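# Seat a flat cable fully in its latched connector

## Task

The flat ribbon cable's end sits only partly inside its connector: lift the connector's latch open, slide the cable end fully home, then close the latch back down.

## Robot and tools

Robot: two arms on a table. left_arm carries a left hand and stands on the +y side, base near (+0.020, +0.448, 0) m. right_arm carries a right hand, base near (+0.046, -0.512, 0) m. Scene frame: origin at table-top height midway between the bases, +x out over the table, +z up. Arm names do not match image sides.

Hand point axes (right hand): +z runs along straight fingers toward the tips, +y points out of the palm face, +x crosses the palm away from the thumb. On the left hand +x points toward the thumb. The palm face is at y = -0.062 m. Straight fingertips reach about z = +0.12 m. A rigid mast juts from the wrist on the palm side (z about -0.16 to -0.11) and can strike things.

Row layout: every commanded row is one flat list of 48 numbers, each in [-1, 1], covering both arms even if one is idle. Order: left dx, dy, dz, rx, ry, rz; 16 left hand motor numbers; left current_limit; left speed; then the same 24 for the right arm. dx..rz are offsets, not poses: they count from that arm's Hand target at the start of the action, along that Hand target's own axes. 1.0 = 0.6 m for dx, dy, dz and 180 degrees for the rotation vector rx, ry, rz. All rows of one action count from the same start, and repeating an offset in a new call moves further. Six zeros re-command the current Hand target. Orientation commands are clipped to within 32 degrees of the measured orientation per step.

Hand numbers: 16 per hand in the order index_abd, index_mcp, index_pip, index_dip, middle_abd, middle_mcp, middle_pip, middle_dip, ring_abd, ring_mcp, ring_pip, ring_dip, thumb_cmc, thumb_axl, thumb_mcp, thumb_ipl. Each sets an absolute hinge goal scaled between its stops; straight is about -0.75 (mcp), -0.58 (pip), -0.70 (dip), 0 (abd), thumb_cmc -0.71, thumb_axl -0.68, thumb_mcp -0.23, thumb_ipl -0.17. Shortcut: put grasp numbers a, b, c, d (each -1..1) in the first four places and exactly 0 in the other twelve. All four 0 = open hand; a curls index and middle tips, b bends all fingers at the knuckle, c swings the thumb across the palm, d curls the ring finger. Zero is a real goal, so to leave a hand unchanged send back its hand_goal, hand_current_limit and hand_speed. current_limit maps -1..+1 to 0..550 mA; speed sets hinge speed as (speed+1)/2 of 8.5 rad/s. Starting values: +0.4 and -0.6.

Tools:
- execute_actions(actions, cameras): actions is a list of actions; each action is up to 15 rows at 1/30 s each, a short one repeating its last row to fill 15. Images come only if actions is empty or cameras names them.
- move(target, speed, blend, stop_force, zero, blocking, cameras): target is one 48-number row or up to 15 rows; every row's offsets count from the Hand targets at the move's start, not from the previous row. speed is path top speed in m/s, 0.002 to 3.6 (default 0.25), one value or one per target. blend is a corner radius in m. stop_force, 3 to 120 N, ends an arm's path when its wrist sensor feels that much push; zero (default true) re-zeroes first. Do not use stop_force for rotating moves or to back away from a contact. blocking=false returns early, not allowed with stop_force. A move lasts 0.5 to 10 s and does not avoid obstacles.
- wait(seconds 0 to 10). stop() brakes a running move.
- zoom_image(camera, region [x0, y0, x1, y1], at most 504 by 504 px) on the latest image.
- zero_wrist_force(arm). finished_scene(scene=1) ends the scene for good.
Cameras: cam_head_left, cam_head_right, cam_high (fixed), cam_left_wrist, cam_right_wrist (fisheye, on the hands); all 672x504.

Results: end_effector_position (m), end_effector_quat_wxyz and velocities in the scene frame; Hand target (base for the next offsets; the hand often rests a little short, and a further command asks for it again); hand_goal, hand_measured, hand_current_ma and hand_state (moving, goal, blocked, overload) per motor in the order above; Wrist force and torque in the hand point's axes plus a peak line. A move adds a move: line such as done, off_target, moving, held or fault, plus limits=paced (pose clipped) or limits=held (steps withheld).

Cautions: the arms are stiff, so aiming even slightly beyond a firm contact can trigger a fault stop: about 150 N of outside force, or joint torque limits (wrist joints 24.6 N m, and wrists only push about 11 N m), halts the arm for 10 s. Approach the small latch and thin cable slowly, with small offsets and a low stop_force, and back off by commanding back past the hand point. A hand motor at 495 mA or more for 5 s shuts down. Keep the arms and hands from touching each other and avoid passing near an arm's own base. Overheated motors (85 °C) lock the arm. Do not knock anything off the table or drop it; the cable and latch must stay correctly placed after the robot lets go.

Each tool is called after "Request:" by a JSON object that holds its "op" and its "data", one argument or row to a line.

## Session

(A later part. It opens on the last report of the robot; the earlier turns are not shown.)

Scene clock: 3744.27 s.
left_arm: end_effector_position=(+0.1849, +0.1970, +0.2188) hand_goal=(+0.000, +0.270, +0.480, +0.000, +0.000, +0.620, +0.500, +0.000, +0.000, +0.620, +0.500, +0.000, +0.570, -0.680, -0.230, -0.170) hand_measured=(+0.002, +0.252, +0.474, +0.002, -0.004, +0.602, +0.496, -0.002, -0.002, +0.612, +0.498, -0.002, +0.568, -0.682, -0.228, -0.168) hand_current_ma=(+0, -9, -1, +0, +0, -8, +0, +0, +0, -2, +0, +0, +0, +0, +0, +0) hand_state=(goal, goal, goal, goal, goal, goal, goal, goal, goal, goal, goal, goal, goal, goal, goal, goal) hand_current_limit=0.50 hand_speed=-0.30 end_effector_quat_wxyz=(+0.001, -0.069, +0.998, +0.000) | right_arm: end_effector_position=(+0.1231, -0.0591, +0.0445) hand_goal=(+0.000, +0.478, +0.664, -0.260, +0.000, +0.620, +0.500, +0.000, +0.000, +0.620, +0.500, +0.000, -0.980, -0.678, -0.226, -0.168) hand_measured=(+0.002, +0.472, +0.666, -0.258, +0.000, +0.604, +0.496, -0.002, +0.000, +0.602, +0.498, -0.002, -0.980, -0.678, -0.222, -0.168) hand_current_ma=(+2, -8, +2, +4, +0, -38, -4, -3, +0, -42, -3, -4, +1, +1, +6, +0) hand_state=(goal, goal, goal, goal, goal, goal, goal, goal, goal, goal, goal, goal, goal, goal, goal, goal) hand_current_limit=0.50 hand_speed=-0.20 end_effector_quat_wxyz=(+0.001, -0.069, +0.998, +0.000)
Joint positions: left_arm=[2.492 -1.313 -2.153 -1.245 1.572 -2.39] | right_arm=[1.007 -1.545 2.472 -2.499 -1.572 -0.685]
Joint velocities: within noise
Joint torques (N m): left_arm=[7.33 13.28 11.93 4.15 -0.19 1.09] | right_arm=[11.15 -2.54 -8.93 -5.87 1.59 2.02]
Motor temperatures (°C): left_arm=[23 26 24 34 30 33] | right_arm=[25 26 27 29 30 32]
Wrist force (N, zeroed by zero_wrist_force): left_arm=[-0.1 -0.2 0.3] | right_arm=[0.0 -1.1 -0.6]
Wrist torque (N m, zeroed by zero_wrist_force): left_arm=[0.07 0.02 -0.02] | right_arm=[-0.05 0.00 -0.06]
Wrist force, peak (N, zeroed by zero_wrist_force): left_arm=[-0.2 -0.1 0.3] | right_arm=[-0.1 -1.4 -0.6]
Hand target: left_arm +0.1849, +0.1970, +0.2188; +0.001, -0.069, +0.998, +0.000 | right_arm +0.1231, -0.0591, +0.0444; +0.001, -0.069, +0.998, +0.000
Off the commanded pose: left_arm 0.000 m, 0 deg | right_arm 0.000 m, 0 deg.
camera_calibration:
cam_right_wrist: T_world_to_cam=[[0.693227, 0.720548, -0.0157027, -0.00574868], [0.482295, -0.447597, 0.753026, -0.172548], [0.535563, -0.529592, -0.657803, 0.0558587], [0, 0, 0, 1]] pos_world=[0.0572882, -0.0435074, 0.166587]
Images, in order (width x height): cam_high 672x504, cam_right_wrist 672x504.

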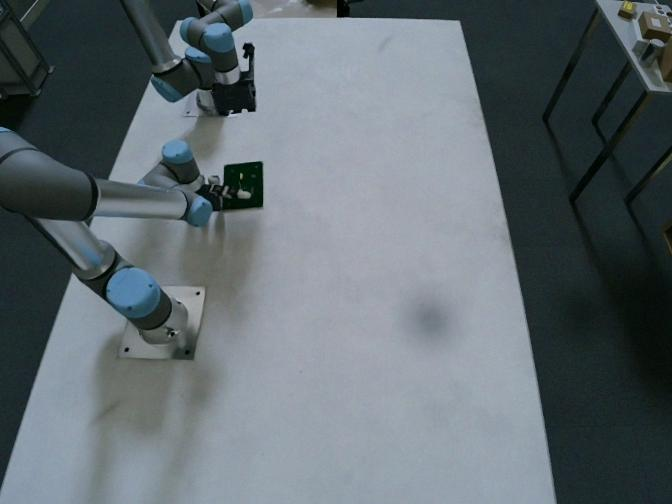

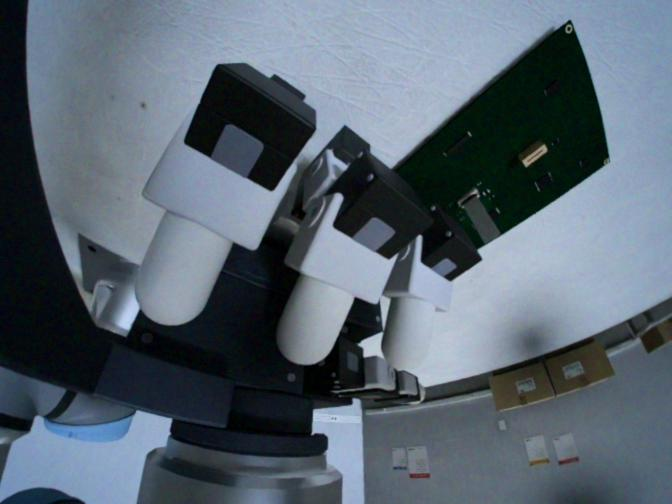

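Request:
{"op": "move", "data": {
  "target": [
    [0,0,0,0,0,0,0,0.27,0.48,0.001,0,0.62,0.5,0.001,0,0.62,0.5,0.001,0.571,-0.68,-0.23,-0.17,0.5,-0.3,0,0,-0.2093,0,0,0,0,0.479,0.664,-0.26,0,0.62,0.5,0.001,0,0.62,0.5,0.001,-0.98,-0.678,-0.226,-0.168,0.5,-0.2],
    [0,0,0,0,0,0,0,0.27,0.48,0.001,0,0.62,0.5,0.001,0,0.62,0.5,0.001,0.571,-0.68,-0.23,-0.17,0.5,-0.3,-0.00826,-0.2192,-0.2107,0,0,0,0,0.479,0.664,-0.26,0,0.62,0.5,0.001,0,0.62,0.5,0.001,-0.98,-0.678,-0.226,-0.168,0.5,-0.2],
    [0,0,0,0,0,0,0,0.27,0.48,0.001,0,0.62,0.5,0.001,0,0.62,0.5,0.001,0.571,-0.68,-0.23,-0.17,0.5,-0.3,-0.15677,-0.28432,-0.276,0,0,0,0,0.479,0.664,-0.26,0,0.62,0.5,0.001,0,0.62,0.5,0.001,-0.98,-0.678,-0.226,-0.168,0.5,-0.2],
    [0,0,0,0,0,0,0,0.27,0.48,0.001,0,0.62,0.5,0.001,0,0.62,0.5,0.001,0.571,-0.68,-0.23,-0.17,0.5,-0.3,-0.15677,-0.28432,-0.276,0,0,-0.5,0,0.479,0.664,-0.26,0,0.62,0.5,0.001,0,0.62,0.5,0.001,-0.98,-0.678,-0.226,-0.168,0.5,-0.2]
  ],
  "speed": 0.3,
  "blend": 0.02,
  "cameras": ["cam_high", "cam_right_wrist"]
}}

Scene clock: 3838.40 s.
left_arm: end_effector_position=(+0.1849, +0.1970, +0.2188) hand_goal=(+0.000, +0.270, +0.480, +0.000, +0.000, +0.620, +0.500, +0.000, +0.000, +0.620, +0.500, +0.000, +0.570, -0.680, -0.230, -0.170) hand_measured=(+0.002, +0.252, +0.474, +0.002, -0.004, +0.602, +0.496, -0.002, -0.002, +0.612, +0.498, -0.002, +0.568, -0.682, -0.228, -0.168) hand_current_ma=(+0, -9, -1, +0, +0, -8, +0, +0, +0, -2, +0, +0, +0, +0, +0, +0) hand_state=(goal, goal, goal, goal, goal, goal, goal, goal, goal, goal, goal, goal, goal, goal, goal, goal) hand_current_limit=0.50 hand_speed=-0.30 end_effector_quat_wxyz=(+0.001, -0.069, +0.998, +0.000) | right_arm: end_effector_position=(+0.2395, -0.2153, +0.2101) hand_goal=(+0.000, +0.478, +0.664, -0.260, +0.000, +0.620, +0.500, +0.000, +0.000, +0.620, +0.500, +0.000, -0.980, -0.678, -0.226, -0.168) hand_measured=(+0.002, +0.472, +0.666, -0.258, +0.000, +0.604, +0.496, -0.002, +0.000, +0.602, +0.498, -0.002, -0.980, -0.678, -0.222, -0.168) hand_current_ma=(+2, -10, +2, +4, +0, -38, -4, -3, +0, -42, -3, -4, +1, +1, +6, +0) hand_state=(goal, goal, goal, goal, goal, goal, goal, goal, goal, goal, goal, goal, goal, goal, goal, goal) hand_current_limit=0.50 hand_speed=-0.20 end_effector_quat_wxyz=(-0.001, +0.754, -0.657, +0.000)
Joint positions: left_arm=[2.492 -1.313 -2.153 -1.245 1.572 -2.39] | right_arm=[0.438 -1.782 2.143 -1.933 -1.571 -2.825]
Joint torques (N m): left_arm=[6.71 14.18 10.94 4.12 -0.07 1.17] | right_arm=[10.98 1.28 -28.95 -5.49 2.2 -1.97]
Wrist force (N, zeroed by zero_wrist_force): left_arm=[0.0 0.1 0.2] | right_arm=[-0.6 -1.1 -0.8]
Wrist torque (N m, zeroed by zero_wrist_force): left_arm=[0.12 0.00 -0.02] | right_arm=[-0.03 0.08 0.07]
Wrist force, peak (N, zeroed by zero_wrist_force): left_arm=[-0.1 -0.2 0.3] | right_arm=[-0.5 -2.2 -0.8]
Hand target: left_arm +0.1849, +0.1970, +0.2188; +0.001, -0.069, +0.998, +0.000 | right_arm +0.2395, -0.2153, +0.2101; -0.001, +0.754, -0.657, +0.000
Off the commanded pose: left_arm 0.000 m, 0 deg | right_arm 0.000 m, 0 deg.
move: done
camera_calibration:
cam_right_wrist: T_world_to_cam=[[-0.72028, 0.693452, -0.0179116, 0.361807], [0.445923, 0.482645, 0.753795, -0.214437], [0.531366, 0.534956, -0.656866, 0.249764], [0, 0, 0, 1]] pos_world=[0.223509, -0.281012, 0.332183]
Images, in order (width x height): cam_high 672x504, cam_right_wrist 672x504.

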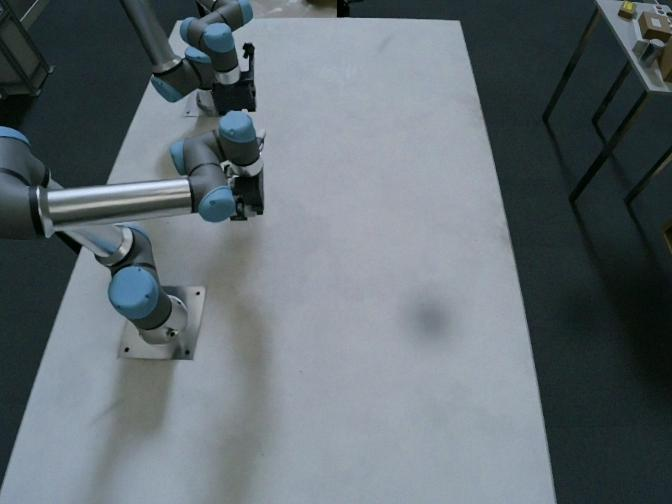

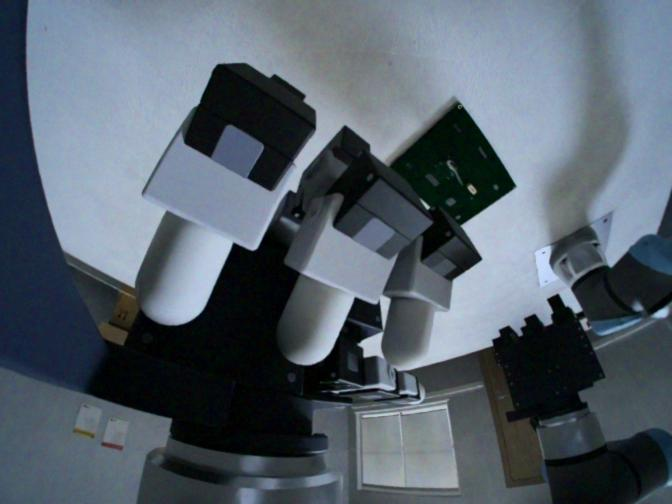

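Request:
{"op": "move", "data": {
  "target": [
    [0,0,0,0,0,0,0,0.27,0.48,0.001,0,0.62,0.5,0.001,0,0.62,0.5,0.001,0.571,-0.68,-0.23,-0.17,0.5,-0.3,-0.147,0.00545,0,0,0,0,0,0.479,0.664,-0.26,0,0.62,0.5,0.001,0,0.62,0.5,0.001,-0.98,-0.678,-0.226,-0.168,0.5,-0.2],
    [0,0,0,0,0,0,0,0.27,0.48,0.001,0,0.62,0.5,0.001,0,0.62,0.5,0.001,0.571,-0.68,-0.23,-0.17,0.5,-0.3,-0.147,0.00545,0.2752,0,0,0,0,0.479,0.664,-0.26,0,0.62,0.5,0.001,0,0.62,0.5,0.001,-0.98,-0.678,-0.226,-0.168,0.5,-0.2]
  ],
  "speed": 0.25,
  "blend": 0.02,
  "cameras": ["cam_high", "cam_right_wrist"]
}}

Request:
{"op": "zoom_image", "data": {
  "camera": "cam_right_wrist",
  "region": [440, 175, 500, 225]
}}

Scene clock: 3847.43 s.
left_arm: end_effector_position=(+0.1849, +0.1970, +0.2188) hand_goal=(+0.000, +0.270, +0.480, +0.000, +0.000, +0.620, +0.500, +0.000, +0.000, +0.620, +0.500, +0.000, +0.570, -0.680, -0.230, -0.170) hand_measured=(+0.002, +0.252, +0.474, +0.002, -0.004, +0.602, +0.496, -0.002, -0.002, +0.612, +0.498, -0.002, +0.568, -0.682, -0.228, -0.168) hand_current_ma=(+0, -9, -1, +0, +0, -8, +0, +0, +0, -2, +0, +0, +0, +0, +0, +0) hand_state=(goal, goal, goal, goal, goal, goal, goal, goal, goal, goal, goal, goal, goal, goal, goal, goal) hand_current_limit=0.50 hand_speed=-0.30 end_effector_quat_wxyz=(+0.001, -0.069, +0.998, +0.000) | right_arm: end_effector_position=(+0.2243, -0.1282, +0.0451) hand_goal=(+0.000, +0.478, +0.664, -0.260, +0.000, +0.620, +0.500, +0.000, +0.000, +0.620, +0.500, +0.000, -0.980, -0.678, -0.226, -0.168) hand_measured=(+0.002, +0.472, +0.666, -0.258, +0.000, +0.604, +0.496, -0.002, +0.000, +0.602, +0.498, -0.002, -0.980, -0.678, -0.222, -0.168) hand_current_ma=(+2, -10, +2, +4, +0, -38, -4, -3, +0, -42, -3, -4, +1, +1, +6, +0) hand_state=(goal, goal, goal, goal, goal, goal, goal, goal, goal, goal, goal, goal, goal, goal, goal, goal) hand_current_limit=0.50 hand_speed=-0.20 end_effector_quat_wxyz=(-0.001, +0.754, -0.657, +0.000)
Joint positions: left_arm=[2.492 -1.313 -2.153 -1.245 1.572 -2.39] | right_arm=[0.639 -1.359 2.244 -2.457 -1.571 -2.624]
Joint torques (N m): left_arm=[7.09 13.43 11.79 4.04 -0.16 1] | right_arm=[10.68 -10.81 -8.42 -5.63 2.33 1.93]
Wrist force (N, zeroed by zero_wrist_force): left_arm=[0.0 -0.2 0.1] | right_arm=[0.4 -1.2 -0.3]
Wrist torque (N m, zeroed by zero_wrist_force): left_arm=[0.08 0.00 -0.01] | right_arm=[-0.10 -0.04 -0.04]
Wrist force, peak (N, zeroed by zero_wrist_force): left_arm=[-0.4 0.1 0.2] | right_arm=[-1.1 -1.3 -1.7]
Hand target: left_arm +0.1849, +0.1970, +0.2188; +0.001, -0.069, +0.998, +0.000 | right_arm +0.2244, -0.1282, +0.0450; -0.001, +0.754, -0.657, +0.000
Off the commanded pose: left_arm 0.000 m, 0 deg | right_arm 0.000 m, 0 deg.
move: done
camera_calibration:
cam_right_wrist: T_world_to_cam=[[-0.720556, 0.693164, -0.0179352, 0.287651], [0.445716, 0.482834, 0.753796, -0.125237], [0.531165, 0.535159, -0.656863, 0.102944], [0, 0, 0, 1]] pos_world=[0.208409, -0.194012, 0.167183]
Images, in order (width x height): cam_high 672x504, cam_right_wrist 672x504.

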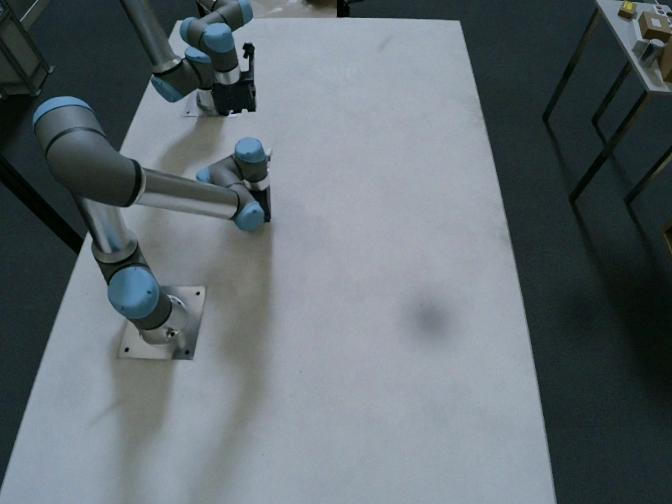

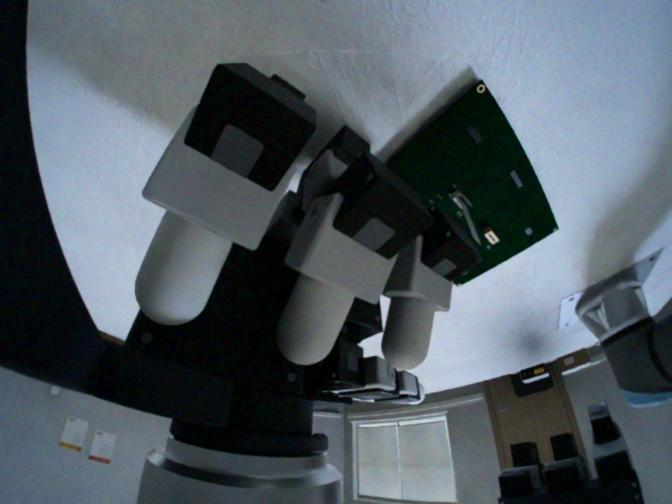

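Scaled by 8.400 from the camera's 672x504 image, which has a finer 960x720 frame.

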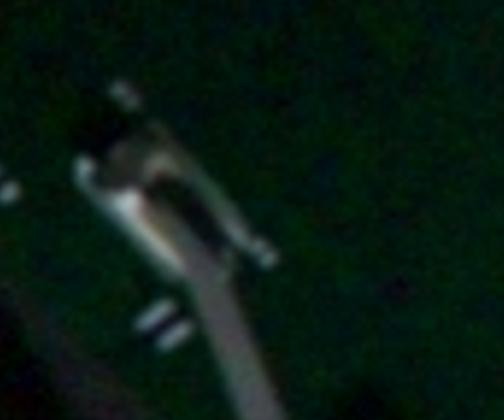

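Request:
{"op": "zoom_image", "data": {
  "camera": "cam_right_wrist",
  "region": [444, 180, 480, 216]
}}

Scaled by 14.000 from the camera's 672x504 image, which has a finer 960x720 frame.

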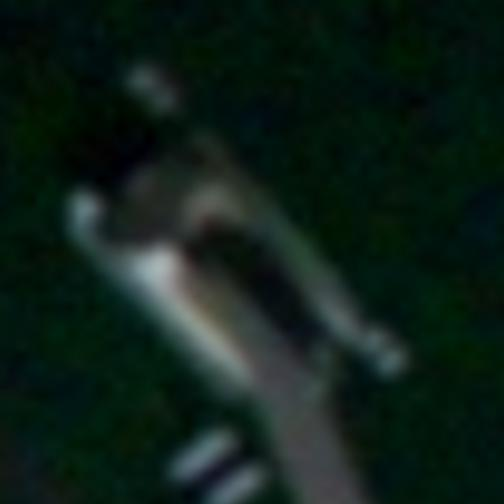

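Request:
{"op": "move", "data": {
  "target": [
    [0,0,0,0,0,0,0,-0.75,-0.58,-0.7,0,0.62,0.5,0.001,0,0.62,0.5,0.001,0.571,-0.68,-0.23,-0.17,0.5,-0.3,0,0,-0.275,0,0,0,0,0.479,0.664,-0.26,0,0.62,0.5,0.001,0,0.62,0.5,0.001,-0.98,-0.678,-0.226,-0.168,0.5,-0.2],
    [0,0,0,0,0,0,0,-0.75,-0.58,-0.7,0,0.62,0.5,0.001,0,0.62,0.5,0.001,0.571,-0.68,-0.23,-0.17,0.5,-0.3,0.1472,-0.0047,-0.275,0,0,0,0,0.479,0.664,-0.26,0,0.62,0.5,0.001,0,0.62,0.5,0.001,-0.98,-0.678,-0.226,-0.168,0.5,-0.2],
    [0,0,0,0,0,0,0,-0.75,-0.58,-0.7,0,0.62,0.5,0.001,0,0.62,0.5,0.001,0.571,-0.68,-0.23,-0.17,0.5,-0.3,0.1472,-0.0047,-0.275,0,0,0.5,0,0.479,0.664,-0.26,0,0.62,0.5,0.001,0,0.62,0.5,0.001,-0.98,-0.678,-0.226,-0.168,0.5,-0.2],
    [0,0,0,0,0,0,0,-0.75,-0.58,-0.7,0,0.62,0.5,0.001,0,0.62,0.5,0.001,0.571,-0.68,-0.23,-0.17,0.5,-0.3,0.0817,0.1428,-0.2097,0,0,0.5,0,0.479,0.664,-0.26,0,0.62,0.5,0.001,0,0.62,0.5,0.001,-0.98,-0.678,-0.226,-0.168,0.5,-0.2],
    [0,0,0,0,0,0,0,-0.75,-0.58,-0.7,0,0.62,0.5,0.001,0,0.62,0.5,0.001,0.571,-0.68,-0.23,-0.17,0.5,-0.3,-0.1375,0.1323,-0.2083,0,0,0.5,0,0.479,0.664,-0.26,0,0.62,0.5,0.001,0,0.62,0.5,0.001,-0.98,-0.678,-0.226,-0.168,0.5,-0.2]
  ],
  "speed": 0.3,
  "blend": [0.02, 0.01, 0.01, 0.02, 0],
  "cameras": ["cam_high"]
}}

Scene clock: 4085.87 s.
left_arm: end_effector_position=(+0.1849, +0.1970, +0.2188) hand_goal=(+0.000, -0.750, -0.580, -0.700, +0.000, +0.620, +0.500, +0.000, +0.000, +0.620, +0.500, +0.000, +0.570, -0.680, -0.230, -0.170) hand_measured=(+0.002, -0.746, -0.576, -0.698, -0.004, +0.602, +0.496, -0.002, -0.002, +0.612, +0.498, -0.002, +0.568, -0.682, -0.228, -0.168) hand_current_ma=(+0, +0, +0, +0, +0, -8, +0, +0, +0, -2, +0, +0, +0, +0, +0, +0) hand_state=(goal, goal, goal, goal, goal, goal, goal, goal, goal, goal, goal, goal, goal, goal, goal, goal) hand_current_limit=0.50 hand_speed=-0.30 end_effector_quat_wxyz=(+0.001, -0.069, +0.998, +0.000) | right_arm: end_effector_position=(+0.1342, -0.0576, +0.1699) hand_goal=(+0.000, +0.478, +0.664, -0.260, +0.000, +0.620, +0.500, +0.000, +0.000, +0.620, +0.500, +0.000, -0.980, -0.678, -0.226, -0.168) hand_measured=(+0.002, +0.472, +0.666, -0.258, +0.000, +0.604, +0.496, -0.002, +0.000, +0.602, +0.498, -0.002, -0.980, -0.678, -0.222, -0.168) hand_current_ma=(+2, -10, +2, +4, +0, -38, -4, -3, +0, -42, -3, -4, +0, +1, +7, +0) hand_state=(goal, goal, goal, goal, goal, goal, goal, goal, goal, goal, goal, goal, goal, goal, goal, goal) hand_current_limit=0.50 hand_speed=-0.20 end_effector_quat_wxyz=(+0.001, -0.069, +0.998, +0.000)
Joint positions: left_arm=[2.492 -1.313 -2.153 -1.245 1.572 -2.39] | right_arm=[0.982 -1.809 2.275 -2.039 -1.571 -0.71]
Joint torques (N m): left_arm=[7.1 13.46 11.33 4 -0.2 1.01] | right_arm=[10.02 2.35 -28.91 -5.96 -1.33 2.07]
Wrist force (N, zeroed by zero_wrist_force): left_arm=[0.0 0.1 0.1] | right_arm=[0.1 -0.9 -0.8]
Wrist torque (N m, zeroed by zero_wrist_force): left_arm=[0.07 0.01 -0.02] | right_arm=[-0.03 0.00 -0.04]
Wrist force, peak (N, zeroed by zero_wrist_force): left_arm=[-0.1 -0.1 0.4] | right_arm=[1.4 -1.9 -0.1]
Hand target: left_arm +0.1849, +0.1970, +0.2188; +0.001, -0.069, +0.998, +0.000 | right_arm +0.1342, -0.0575, +0.1699; +0.001, -0.069, +0.998, +0.000
Off the commanded pose: left_arm 0.000 m, 0 deg | right_arm 0.000 m, 0 deg.
move: done; blend cut to 0 m at target 1
Images, in order (width x height): cam_high 672x504.

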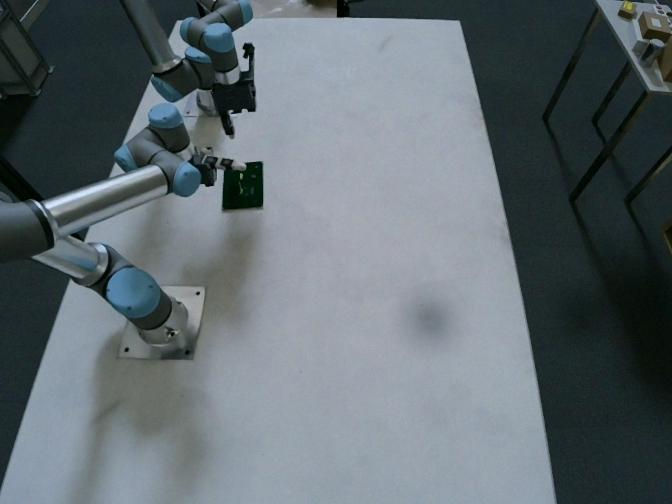

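Request:
{"op": "zoom_image", "data": {
  "camera": "cam_high",
  "region": [216, 156, 272, 214]
}}

Request:
{"op": "zoom_image", "data": {
  "camera": "cam_high",
  "region": [228, 175, 258, 197]
}}

Scaled by 8.690 from the camera's 672x504 image, which has a finer 960x720 frame.

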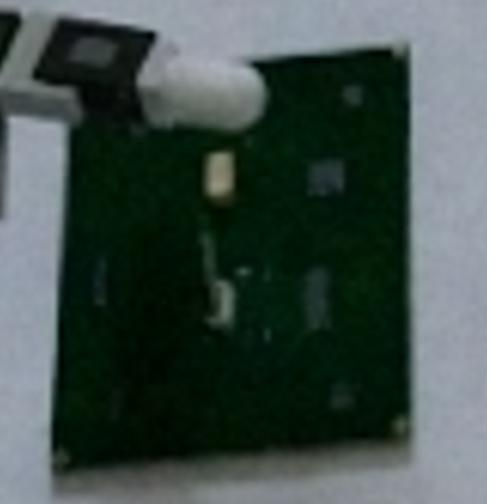

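Scaled by 16.800 from the camera's 672x504 image, which has a finer 960x720 frame.

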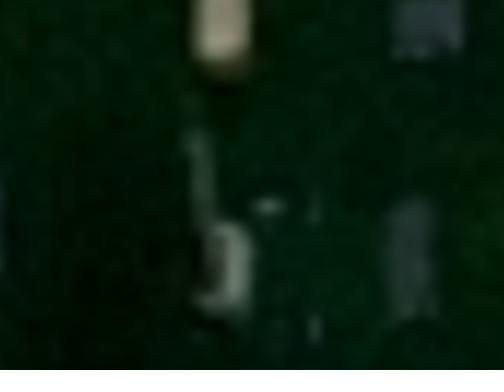

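Request:
{"op": "move", "data": {
  "target": [0,0,0,0,0,0,0,-0.75,-0.58,-0.7,0,0.62,0.5,0.001,0,0.62,0.5,0.001,0.571,-0.68,-0.23,-0.17,0.5,-0.3,0,0,0.2133,0,0,0,0,0.479,0.664,-0.26,0,0.62,0.5,0.001,0,0.62,0.5,0.001,-0.98,-0.678,-0.226,-0.168,0.5,-0.2],
  "speed": 0.2,
  "cameras": ["cam_right_wrist"]
}}

Request:
{"op": "zoom_image", "data": {
  "camera": "cam_right_wrist",
  "region": [430, 170, 500, 230]
}}

Scene clock: 4113.70 s.
left_arm: end_effector_position=(+0.1849, +0.1970, +0.2188) hand_goal=(+0.000, -0.750, -0.580, -0.700, +0.000, +0.620, +0.500, +0.000, +0.000, +0.620, +0.500, +0.000, +0.570, -0.680, -0.230, -0.170) hand_measured=(+0.002, -0.746, -0.576, -0.698, -0.004, +0.602, +0.496, -0.002, -0.002, +0.612, +0.498, -0.002, +0.568, -0.682, -0.228, -0.168) hand_current_ma=(+0, +0, +0, +0, +0, -8, +0, +0, +0, -2, +0, +0, +0, +0, +0, +0) hand_state=(goal, goal, goal, goal, goal, goal, goal, goal, goal, goal, goal, goal, goal, goal, goal, goal) hand_current_limit=0.50 hand_speed=-0.30 end_effector_quat_wxyz=(+0.001, -0.069, +0.998, +0.000) | right_arm: end_effector_position=(+0.1344, -0.0574, +0.0420) hand_goal=(+0.000, +0.478, +0.664, -0.260, +0.000, +0.620, +0.500, +0.000, +0.000, +0.620, +0.500, +0.000, -0.980, -0.678, -0.226, -0.168) hand_measured=(+0.002, +0.472, +0.666, -0.258, +0.000, +0.604, +0.496, -0.002, +0.000, +0.602, +0.498, -0.002, -0.980, -0.678, -0.222, -0.168) hand_current_ma=(+2, -10, +2, +4, +0, -38, -4, -3, +0, -42, -3, -4, +0, +1, +7, +0) hand_state=(goal, goal, goal, goal, goal, goal, goal, goal, goal, goal, goal, goal, goal, goal, goal, goal) hand_current_limit=0.50 hand_speed=-0.20 end_effector_quat_wxyz=(+0.001, -0.069, +0.998, +0.000)
Joint positions: left_arm=[2.492 -1.313 -2.153 -1.245 1.572 -2.39] | right_arm=[0.982 -1.529 2.465 -2.508 -1.572 -0.71]
Joint torques (N m): left_arm=[6.37 11.76 10.88 4.15 -0.05 1.24] | right_arm=[10.94 -3.26 -8.09 -6.06 2.15 1.94]
Wrist force (N, zeroed by zero_wrist_force): left_arm=[0.1 -0.1 0.2] | right_arm=[0.1 -0.8 -0.6]
Wrist torque (N m, zeroed by zero_wrist_force): left_arm=[0.03 0.00 -0.01] | right_arm=[-0.02 0.00 -0.05]
Wrist force, peak (N, zeroed by zero_wrist_force): left_arm=[-0.3 -0.1 0.5] | right_arm=[0.3 -1.0 -1.6]
Hand target: left_arm +0.1849, +0.1970, +0.2188; +0.001, -0.069, +0.998, +0.000 | right_arm +0.1344, -0.0574, +0.0419; +0.001, -0.069, +0.998, +0.000
Off the commanded pose: left_arm 0.000 m, 0 deg | right_arm 0.000 m, 0 deg.
move: done
camera_calibration:
cam_right_wrist: T_world_to_cam=[[0.693158, 0.720612, -0.0158083, -0.0148215], [0.482392, -0.447495, 0.753025, -0.175356], [0.535565, -0.529591, -0.657802, 0.0490624], [0, 0, 0, 1]] pos_world=[0.068588, -0.0418074, 0.164087]
Images, in order (width x height): cam_right_wrist 672x504.

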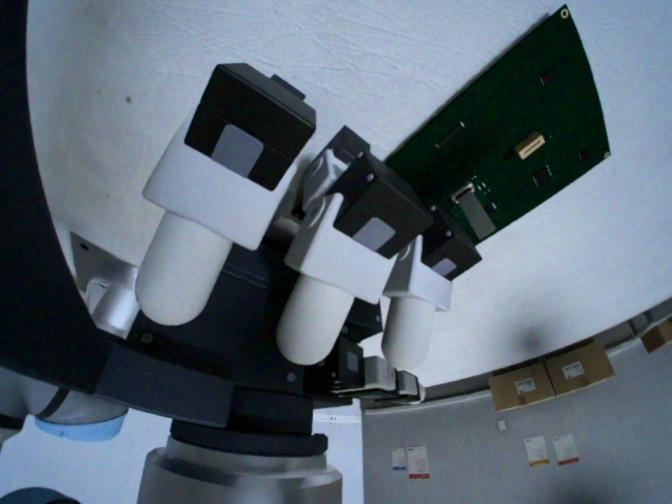

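Scaled by 7.200 from the camera's 672x504 image, which has a finer 960x720 frame.

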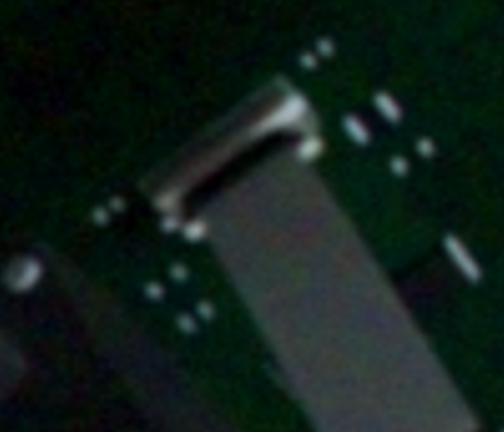

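Request:
{"op": "move", "data": {
  "target": [0,0,0,0,0,0,0,-0.75,-0.58,-0.7,0,0.62,0.5,0.001,0,0.62,0.5,0.001,0.571,-0.68,-0.23,-0.17,0.5,-0.3,0,0,0.025,0,0,0,0,0.479,0.664,-0.26,0,0.62,0.5,0.001,0,0.62,0.5,0.001,-0.98,-0.678,-0.226,-0.168,0.5,-0.2],
  "speed": 0.01,
  "stop_force": 3.5
}}

Scene clock: 4122.27 s.
left_arm: end_effector_position=(+0.1849, +0.1970, +0.2188) hand_goal=(+0.000, -0.750, -0.580, -0.700, +0.000, +0.620, +0.500, +0.000, +0.000, +0.620, +0.500, +0.000, +0.570, -0.680, -0.230, -0.170) hand_measured=(+0.002, -0.746, -0.576, -0.698, -0.004, +0.602, +0.496, -0.002, -0.002, +0.612, +0.498, -0.002, +0.568, -0.682, -0.228, -0.168) hand_current_ma=(+0, +0, +0, +0, +0, -8, +0, +0, +0, -2, +0, +0, +0, +0, +0, +0) hand_state=(goal, goal, goal, goal, goal, goal, goal, goal, goal, goal, goal, goal, goal, goal, goal, goal) hand_current_limit=0.50 hand_speed=-0.30 end_effector_quat_wxyz=(+0.001, -0.069, +0.998, +0.000) | right_arm: end_effector_position=(+0.1344, -0.0574, +0.0297) hand_goal=(+0.000, +0.478, +0.664, -0.260, +0.000, +0.620, +0.500, +0.000, +0.000, +0.620, +0.500, +0.000, -0.980, -0.678, -0.226, -0.168) hand_measured=(+0.002, +0.486, +0.666, -0.258, +0.000, +0.604, +0.496, -0.002, +0.000, +0.602, +0.498, -0.002, -0.980, -0.678, -0.222, -0.168) hand_current_ma=(+2, +14, +2, +4, +0, -38, -4, -3, +0, -42, -3, -4, +0, +1, +7, +0) hand_state=(goal, goal, goal, goal, goal, goal, goal, goal, goal, goal, goal, goal, goal, goal, goal, goal) hand_current_limit=0.50 hand_speed=-0.20 end_effector_quat_wxyz=(+0.001, -0.069, +0.998, +0.000)
Joint positions: left_arm=[2.492 -1.313 -2.153 -1.245 1.572 -2.39] | right_arm=[0.982 -1.49 2.477 -2.559 -1.572 -0.71]
Joint torques (N m): left_arm=[4.55 12.77 11.98 4.3 -0.28 0.81] | right_arm=[2.26 -31.13 -19.76 0.14 1.64 -0.38]
Wrist force (N, zeroed by zero_wrist_force): left_arm=[0.0 -0.2 0.2] | right_arm=[0.1 -0.5 -2.7]
Wrist torque (N m, zeroed by zero_wrist_force): left_arm=[0.03 0.00 -0.01] | right_arm=[0.02 -0.05 -0.08]
Wrist force, peak (N, zeroed by zero_wrist_force): left_arm=[0.2 0.0 0.3] | right_arm=[0.3 -4.1 -14.1]
Hand target: left_arm +0.1849, +0.1970, +0.2188; +0.001, -0.069, +0.998, +0.000 | right_arm +0.1344, -0.0574, +0.0297; +0.001, -0.069, +0.998, +0.000 (not the last commanded pose)
Off the commanded pose: left_arm 0.000 m, 0 deg | right_arm 0.003 m, 0 deg.
move: contact (right_arm)

Request:
{"op": "move", "data": {
  "target": [
    [-0.07985,-0.27132,0,0,0,0,0,-0.75,-0.58,-0.7,0,0.62,0.5,0.001,0,0.62,0.5,0.001,0.571,-0.68,-0.23,-0.17,0.5,-0.3,0,0,0,0,0,0,0,0.479,0.664,-0.26,0,0.62,0.5,0.001,0,0.62,0.5,0.001,-0.98,-0.678,-0.226,-0.168,0.5,-0.2],
    [-0.07985,-0.27132,0.0988,0,0,0,0,-0.75,-0.58,-0.7,0,0.62,0.5,0.001,0,0.62,0.5,0.001,0.571,-0.68,-0.23,-0.17,0.5,-0.3,0,0,0,0,0,0,0,0.479,0.664,-0.26,0,0.62,0.5,0.001,0,0.62,0.5,0.001,-0.98,-0.678,-0.226,-0.168,0.5,-0.2]
  ],
  "speed": 0.2,
  "blend": 0.02,
  "cameras": ["cam_right_wrist", "cam_high"]
}}

Request:
{"op": "zoom_image", "data": {
  "camera": "cam_right_wrist",
  "region": [430, 150, 530, 240]
}}

Scene clock: 4131.60 s.
left_arm: end_effector_position=(+0.2549, +0.0424, +0.1598) hand_goal=(+0.000, -0.750, -0.580, -0.700, +0.000, +0.620, +0.500, +0.000, +0.000, +0.620, +0.500, +0.000, +0.570, -0.680, -0.230, -0.170) hand_measured=(+0.002, -0.748, -0.576, -0.698, -0.004, +0.604, +0.496, -0.002, -0.002, +0.612, +0.498, -0.002, +0.568, -0.682, -0.228, -0.168) hand_current_ma=(+0, +0, +0, +0, +0, -7, +0, +0, +0, -2, +0, +0, +0, +0, +0, +0) hand_state=(goal, goal, goal, goal, goal, goal, goal, goal, goal, goal, goal, goal, goal, goal, goal, goal) hand_current_limit=0.50 hand_speed=-0.30 end_effector_quat_wxyz=(+0.001, -0.069, +0.998, +0.000) | right_arm: end_effector_position=(+0.1344, -0.0574, +0.0297) hand_goal=(+0.000, +0.478, +0.664, -0.260, +0.000, +0.620, +0.500, +0.000, +0.000, +0.620, +0.500, +0.000, -0.980, -0.678, -0.226, -0.168) hand_measured=(+0.002, +0.486, +0.666, -0.258, +0.000, +0.604, +0.496, -0.002, +0.000, +0.602, +0.498, -0.002, -0.980, -0.678, -0.222, -0.168) hand_current_ma=(+2, +14, +2, +4, +0, -38, -4, -3, +0, -42, -3, -4, +0, +1, +7, +0) hand_state=(goal, goal, goal, goal, goal, goal, goal, goal, goal, goal, goal, goal, goal, goal, goal, goal) hand_current_limit=0.50 hand_speed=-0.20 end_effector_quat_wxyz=(+0.001, -0.069, +0.998, +0.000)
Joint positions: left_arm=[2.348 -1.797 -1.843 -1.072 1.572 -2.534] | right_arm=[0.982 -1.49 2.477 -2.559 -1.572 -0.71]
Joint torques (N m): left_arm=[-8.7 17.12 8.74 4.81 2.23 -2.29] | right_arm=[2.65 -30.62 -19.86 -0.01 1.58 -0.42]
Wrist force (N, zeroed by zero_wrist_force): left_arm=[0.0 -0.1 0.3] | right_arm=[-0.2 -0.4 -2.6]
Wrist torque (N m, zeroed by zero_wrist_force): left_arm=[0.02 0.00 0.12] | right_arm=[0.03 -0.02 -0.09]
Wrist force, peak (N, zeroed by zero_wrist_force): left_arm=[-0.2 -1.2 -0.5] | right_arm=[-0.2 -0.3 -3.0]
Hand target: left_arm +0.2549, +0.0424, +0.1597; +0.001, -0.069, +0.998, +0.000 | right_arm +0.1344, -0.0574, +0.0297; +0.001, -0.069, +0.998, +0.000
Off the commanded pose: left_arm 0.000 m, 0 deg | right_arm 0.000 m, 0 deg.
move: done
camera_calibration:
cam_right_wrist: T_world_to_cam=[[0.693227, 0.720548, -0.0157027, -0.0150395], [0.482295, -0.447597, 0.753026, -0.166092], [0.535563, -0.529592, -0.657803, 0.0409717], [0, 0, 0, 1]] pos_world=[0.0685882, -0.0418074, 0.151787]
Images, in order (width x height): cam_high 672x504, cam_right_wrist 672x504.

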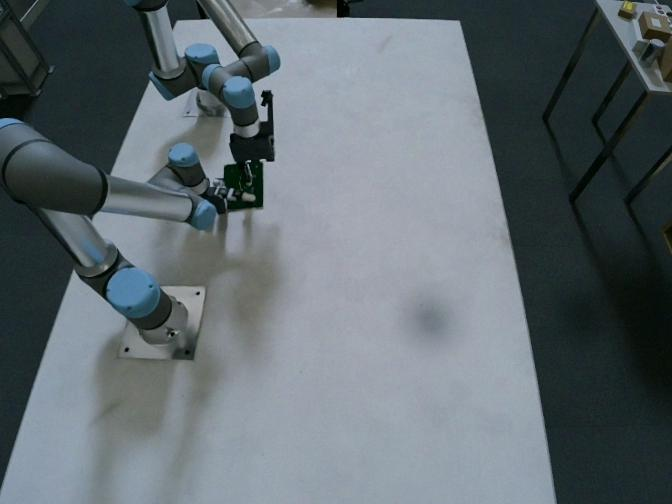

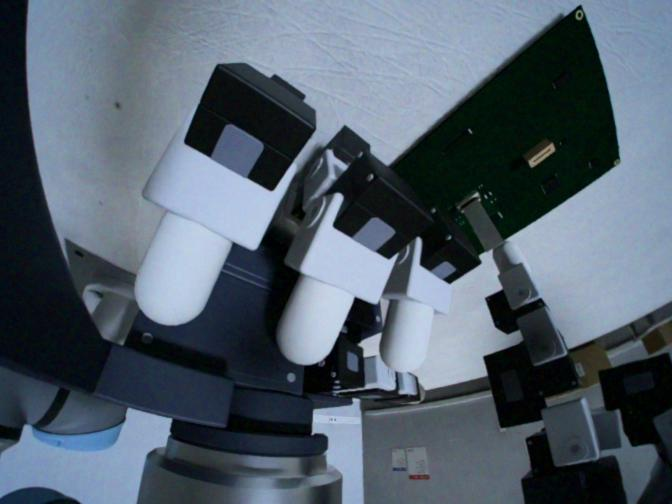

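Scaled by 5.040 from the camera's 672x504 image, which has a finer 960x720 frame.

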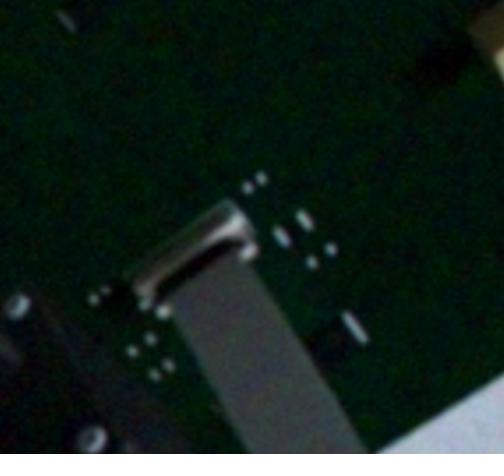

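Request:
{"op": "zoom_image", "data": {
  "camera": "cam_right_wrist",
  "region": [455, 185, 545, 275]
}}

Request:
{"op": "zoom_image", "data": {
  "camera": "cam_high",
  "region": [228, 165, 268, 205]
}}

Scaled by 5.600 from the camera's 672x504 image, which has a finer 960x720 frame.

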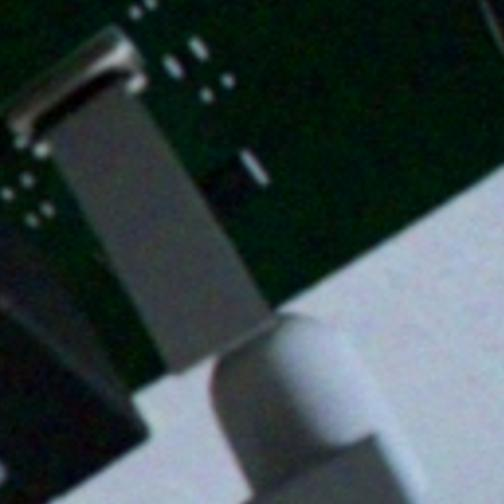

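Scaled by 12.600 from the camera's 672x504 image, which has a finer 960x720 frame.

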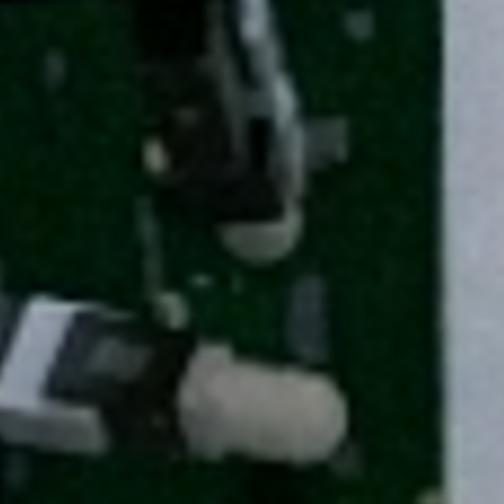

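Request:
{"op": "move", "data": {
  "target": [
    [0.0330,0,0.0003,0,0,0,0,-0.75,-0.58,-0.7,0,0.62,0.5,0.001,0,0.62,0.5,0.001,0.571,-0.68,-0.23,-0.17,0.5,-0.3,0,0,0,0,0,0,0,0.479,0.664,-0.26,0,0.62,0.5,0.001,0,0.62,0.5,0.001,-0.98,-0.678,-0.226,-0.168,0.5,-0.2],
    [0.0430,0,0.0012,0,0,0,0,-0.75,-0.58,-0.7,0,0.62,0.5,0.001,0,0.62,0.5,0.001,0.571,-0.68,-0.23,-0.17,0.5,-0.3,0,0,0,0,0,0,0,0.479,0.664,-0.26,0,0.62,0.5,0.001,0,0.62,0.5,0.001,-0.98,-0.678,-0.226,-0.168,0.5,-0.2],
    [0.0547,0,0.0053,0,0,0,0,-0.75,-0.58,-0.7,0,0.62,0.5,0.001,0,0.62,0.5,0.001,0.571,-0.68,-0.23,-0.17,0.5,-0.3,0,0,0,0,0,0,0,0.479,0.664,-0.26,0,0.62,0.5,0.001,0,0.62,0.5,0.001,-0.98,-0.678,-0.226,-0.168,0.5,-0.2]
  ],
  "speed": 0.04,
  "blend": [0.003, 0.003, 0],
  "cameras": ["cam_right_wrist", "cam_high"]
}}

Request:
{"op": "zoom_image", "data": {
  "camera": "cam_right_wrist",
  "region": [430, 170, 520, 260]
}}

Scene clock: 4152.97 s.
left_arm: end_effector_position=(+0.2226, +0.0378, +0.1565) hand_goal=(+0.000, -0.750, -0.580, -0.700, +0.000, +0.620, +0.500, +0.000, +0.000, +0.620, +0.500, +0.000, +0.570, -0.680, -0.230, -0.170) hand_measured=(+0.002, -0.748, -0.576, -0.698, -0.004, +0.604, +0.496, -0.002, -0.002, +0.612, +0.498, -0.002, +0.568, -0.682, -0.228, -0.168) hand_current_ma=(+0, +0, +0, +0, +0, -7, +0, +0, +0, -2, +0, +0, +0, +0, +0, +0) hand_state=(goal, goal, goal, goal, goal, goal, goal, goal, goal, goal, goal, goal, goal, goal, goal, goal) hand_current_limit=0.50 hand_speed=-0.30 end_effector_quat_wxyz=(+0.001, -0.069, +0.998, +0.000) | right_arm: end_effector_position=(+0.1344, -0.0574, +0.0297) hand_goal=(+0.000, +0.478, +0.664, -0.260, +0.000, +0.620, +0.500, +0.000, +0.000, +0.620, +0.500, +0.000, -0.980, -0.678, -0.226, -0.168) hand_measured=(+0.002, +0.486, +0.666, -0.258, +0.000, +0.604, +0.496, -0.002, +0.000, +0.602, +0.498, -0.002, -0.980, -0.678, -0.222, -0.168) hand_current_ma=(+2, +14, +2, +4, +0, -38, -4, -3, +0, -42, -3, -4, +0, +1, +7, +0) hand_state=(goal, goal, goal, goal, goal, goal, goal, goal, goal, goal, goal, goal, goal, goal, goal, goal) hand_current_limit=0.50 hand_speed=-0.20 end_effector_quat_wxyz=(+0.001, -0.069, +0.998, +0.000)
Joint positions: left_arm=[2.297 -1.777 -1.877 -1.057 1.572 -2.585] | right_arm=[0.982 -1.49 2.477 -2.559 -1.572 -0.71]
Joint torques (N m): left_arm=[-9.08 40.09 8.98 4.63 2.41 -2.35] | right_arm=[2.83 -30.71 -19.79 -0.1 1.58 -0.36]
Wrist force (N, zeroed by zero_wrist_force): left_arm=[0.0 -0.3 0.2] | right_arm=[-0.2 -0.2 -2.6]
Wrist torque (N m, zeroed by zero_wrist_force): left_arm=[0.01 -0.01 0.12] | right_arm=[0.06 -0.01 -0.09]
Wrist force, peak (N, zeroed by zero_wrist_force): left_arm=[-0.1 -0.2 0.5] | right_arm=[0.0 -0.3 -2.9]
Hand target: left_arm +0.2224, +0.0378, +0.1565; +0.001, -0.069, +0.998, +0.000 | right_arm +0.1344, -0.0574, +0.0297; +0.001, -0.069, +0.998, +0.000
Off the commanded pose: left_arm 0.000 m, 0 deg | right_arm 0.000 m, 0 deg.
move: done
camera_calibration:
cam_right_wrist: T_world_to_cam=[[0.693227, 0.720548, -0.0157027, -0.0150395], [0.482295, -0.447597, 0.753026, -0.166092], [0.535563, -0.529592, -0.657803, 0.0409717], [0, 0, 0, 1]] pos_world=[0.0685882, -0.0418074, 0.151787]
Images, in order (width x height): cam_high 672x504, cam_right_wrist 672x504.

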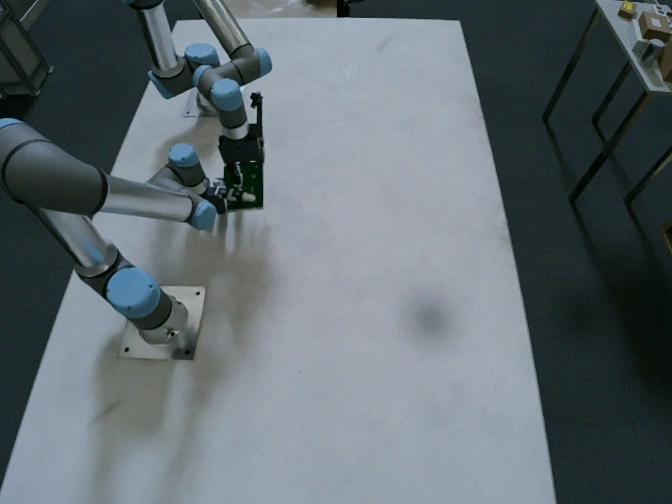

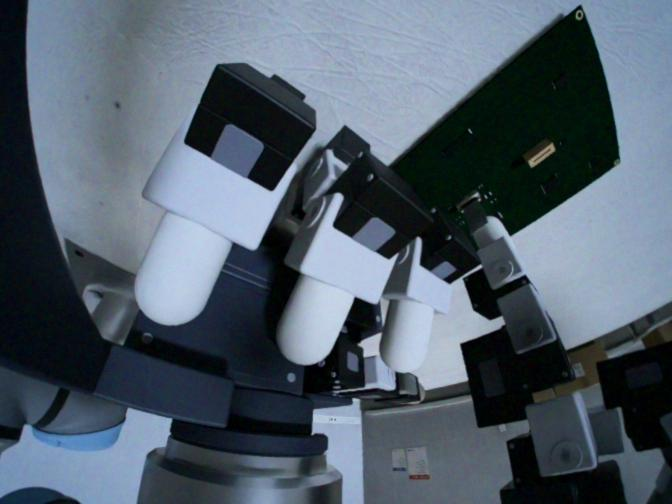

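Scaled by 5.600 from the camera's 672x504 image, which has a finer 960x720 frame.

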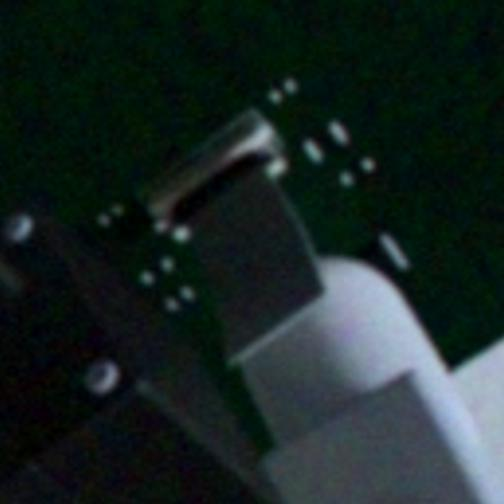

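Request:
{"op": "move", "data": {
  "target": [
    [0.01,0,0.0075,0,0,0,0,-0.75,-0.58,-0.7,0,0.62,0.5,0.001,0,0.62,0.5,0.001,0.571,-0.68,-0.23,-0.17,0.5,-0.3,0,0,0,0,0,0,0,0.479,0.664,-0.26,0,0.62,0.5,0.001,0,0.62,0.5,0.001,-0.98,-0.678,-0.226,-0.168,0.5,-0.2],
    [0.0158,0,0.0175,0,0,0,0,-0.75,-0.58,-0.7,0,0.62,0.5,0.001,0,0.62,0.5,0.001,0.571,-0.68,-0.23,-0.17,0.5,-0.3,0,0,0,0,0,0,0,0.479,0.664,-0.26,0,0.62,0.5,0.001,0,0.62,0.5,0.001,-0.98,-0.678,-0.226,-0.168,0.5,-0.2]
  ],
  "speed": 0.03,
  "blend": [0.002, 0],
  "cameras": ["cam_right_wrist"]
}}

Request:
{"op": "zoom_image", "data": {
  "camera": "cam_right_wrist",
  "region": [430, 170, 510, 250]
}}

Scene clock: 4159.80 s.
left_arm: end_effector_position=(+0.2131, +0.0365, +0.1461) hand_goal=(+0.000, -0.750, -0.580, -0.700, +0.000, +0.620, +0.500, +0.000, +0.000, +0.620, +0.500, +0.000, +0.570, -0.680, -0.230, -0.170) hand_measured=(-0.014, -0.748, -0.576, -0.698, -0.004, +0.604, +0.496, -0.002, -0.002, +0.612, +0.498, -0.002, +0.568, -0.682, -0.228, -0.168) hand_current_ma=(-4, +0, +0, +0, +0, -7, +0, +0, +0, -2, +0, +0, +0, +0, +0, +0) hand_state=(goal, goal, goal, goal, goal, goal, goal, goal, goal, goal, goal, goal, goal, goal, goal, goal) hand_current_limit=0.50 hand_speed=-0.30 end_effector_quat_wxyz=(+0.001, -0.069, +0.998, +0.000) | right_arm: end_effector_position=(+0.1344, -0.0574, +0.0297) hand_goal=(+0.000, +0.478, +0.664, -0.260, +0.000, +0.620, +0.500, +0.000, +0.000, +0.620, +0.500, +0.000, -0.980, -0.678, -0.226, -0.168) hand_measured=(+0.002, +0.486, +0.666, -0.258, +0.000, +0.604, +0.496, -0.002, +0.000, +0.602, +0.498, -0.002, -0.980, -0.678, -0.222, -0.168) hand_current_ma=(+2, +14, +2, +4, +0, -38, -4, -3, +0, -42, -3, -4, +0, +1, +7, +0) hand_state=(goal, goal, goal, goal, goal, goal, goal, goal, goal, goal, goal, goal, goal, goal, goal, goal) hand_current_limit=0.50 hand_speed=-0.20 end_effector_quat_wxyz=(+0.001, -0.069, +0.998, +0.000)
Joint positions: left_arm=[2.282 -1.784 -1.9 -1.028 1.572 -2.601] | right_arm=[0.982 -1.49 2.477 -2.559 -1.572 -0.71]
Joint torques (N m): left_arm=[-10.35 17.89 7.54 4.67 2.22 -2.31] | right_arm=[3.01 -30.8 -20.14 -0.22 1.59 -0.34]
Wrist force (N, zeroed by zero_wrist_force): left_arm=[0.8 -0.2 -1.3] | right_arm=[-0.5 -0.5 -2.5]
Wrist torque (N m, zeroed by zero_wrist_force): left_arm=[0.14 0.14 0.19] | right_arm=[0.01 -0.02 -0.11]
Wrist force, peak (N, zeroed by zero_wrist_force): left_arm=[0.8 -0.2 -1.3] | right_arm=[-0.1 -0.6 -3.0]
Hand target: left_arm +0.2131, +0.0365, +0.1459; +0.001, -0.069, +0.998, +0.000 | right_arm +0.1344, -0.0574, +0.0297; +0.001, -0.069, +0.998, +0.000
Off the commanded pose: left_arm 0.000 m, 0 deg | right_arm 0.000 m, 0 deg.
move: done
camera_calibration:
cam_right_wrist: T_world_to_cam=[[0.693227, 0.720548, -0.0157027, -0.0150395], [0.482295, -0.447597, 0.753026, -0.166092], [0.535563, -0.529592, -0.657803, 0.0409717], [0, 0, 0, 1]] pos_world=[0.0685882, -0.0418074, 0.151787]
Images, in order (width x height): cam_right_wrist 672x504.

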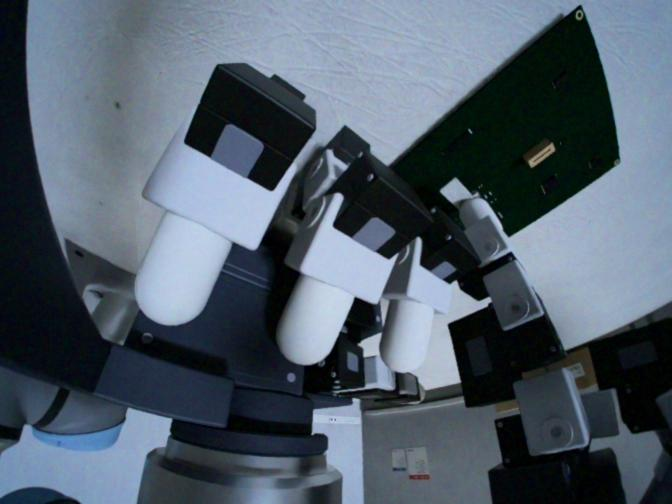

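Scaled by 6.300 from the camera's 672x504 image, which has a finer 960x720 frame.

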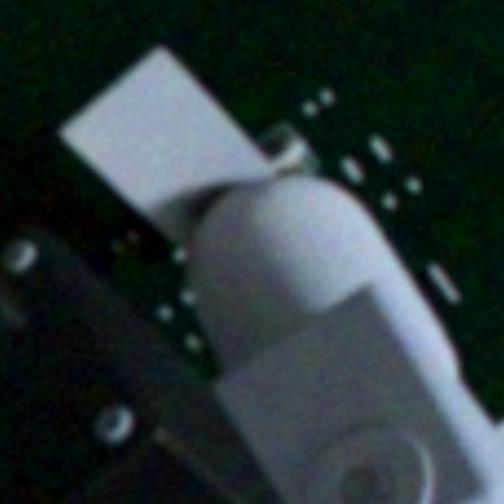

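Request:
{"op": "move", "data": {
  "target": [
    [0.0008,0,0.0083,0,0,0,0,-0.75,-0.58,-0.7,0,0.62,0.5,0.001,0,0.62,0.5,0.001,0.571,-0.68,-0.23,-0.17,0.5,-0.3,0,0,0,0,0,0,0,0.479,0.664,-0.26,0,0.62,0.5,0.001,0,0.62,0.5,0.001,-0.98,-0.678,-0.226,-0.168,0.5,-0.2]
  ],
  "speed": 0.01,
  "stop_force": 5,
  "zero": false,
  "cameras": ["cam_right_wrist"]
}}

Request:
{"op": "zoom_image", "data": {
  "camera": "cam_right_wrist",
  "region": [430, 170, 510, 250]
}}

Scene clock: 4178.97 s.
left_arm: end_effector_position=(+0.2126, +0.0364, +0.1410) hand_goal=(+0.000, -0.750, -0.580, -0.700, +0.000, +0.620, +0.500, +0.000, +0.000, +0.620, +0.500, +0.000, +0.570, -0.680, -0.230, -0.170) hand_measured=(-0.024, -0.748, -0.576, -0.698, -0.004, +0.604, +0.496, -0.002, -0.002, +0.612, +0.498, -0.002, +0.568, -0.682, -0.228, -0.168) hand_current_ma=(-10, +0, +0, +0, +0, -7, +0, +0, +0, -2, +0, +0, +0, +0, +0, +0) hand_state=(blocked, goal, goal, goal, goal, goal, goal, goal, goal, goal, goal, goal, goal, goal, goal, goal) hand_current_limit=0.50 hand_speed=-0.30 end_effector_quat_wxyz=(+0.001, -0.069, +0.998, +0.000) | right_arm: end_effector_position=(+0.1344, -0.0574, +0.0297) hand_goal=(+0.000, +0.478, +0.664, -0.260, +0.000, +0.620, +0.500, +0.000, +0.000, +0.620, +0.500, +0.000, -0.980, -0.678, -0.226, -0.168) hand_measured=(+0.002, +0.486, +0.666, -0.258, +0.000, +0.604, +0.496, -0.002, +0.000, +0.602, +0.498, -0.002, -0.980, -0.678, -0.222, -0.168) hand_current_ma=(+2, +13, +2, +4, +0, -38, -4, -3, +0, -42, -3, -4, +0, +1, +7, +0) hand_state=(goal, goal, goal, goal, goal, goal, goal, goal, goal, goal, goal, goal, goal, goal, goal, goal) hand_current_limit=0.50 hand_speed=-0.20 end_effector_quat_wxyz=(+0.001, -0.069, +0.998, +0.000)
Joint positions: left_arm=[2.281 -1.79 -1.907 -1.014 1.572 -2.602] | right_arm=[0.982 -1.49 2.477 -2.559 -1.572 -0.71]
Joint torques (N m): left_arm=[-8.1 17.77 6.77 4.99 2.48 -1.95] | right_arm=[3.33 -30.53 -15.28 -0.52 1.47 -0.32]
Wrist force (N, zeroed by zero_wrist_force): left_arm=[1.2 0.1 -1.2] | right_arm=[-0.7 -0.8 -3.1]
Wrist torque (N m, zeroed by zero_wrist_force): left_arm=[0.14 0.21 0.22] | right_arm=[0.06 -0.08 -0.11]
Wrist force, peak (N, zeroed by zero_wrist_force): left_arm=[1.5 -0.1 -1.5] | right_arm=[-0.7 -0.8 -3.5]
Hand target: left_arm +0.2126, +0.0364, +0.1410; +0.001, -0.069, +0.998, +0.000 | right_arm +0.1344, -0.0574, +0.0297; +0.001, -0.069, +0.998, +0.000
Off the commanded pose: left_arm 0.000 m, 0 deg | right_arm 0.000 m, 0 deg.
move: done
camera_calibration:
cam_right_wrist: T_world_to_cam=[[0.693227, 0.720548, -0.0157027, -0.0150395], [0.482295, -0.447597, 0.753026, -0.166092], [0.535563, -0.529592, -0.657803, 0.0409717], [0, 0, 0, 1]] pos_world=[0.0685882, -0.0418074, 0.151787]
Images, in order (width x height): cam_right_wrist 672x504.

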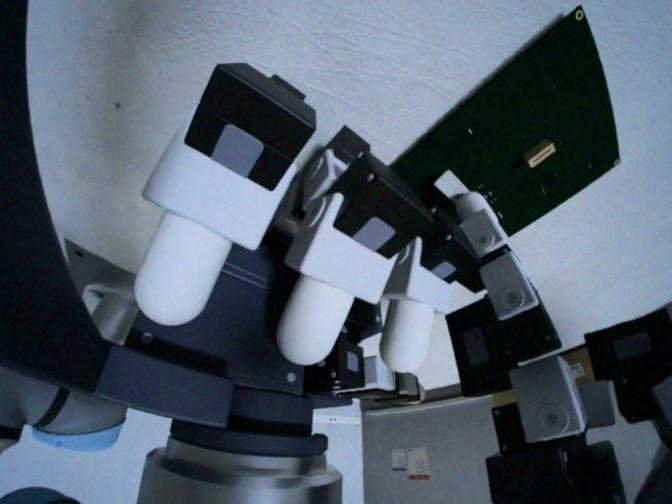

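Scaled by 6.300 from the camera's 672x504 image, which has a finer 960x720 frame.

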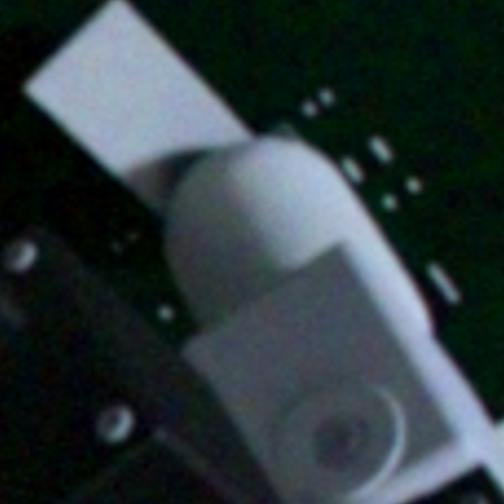

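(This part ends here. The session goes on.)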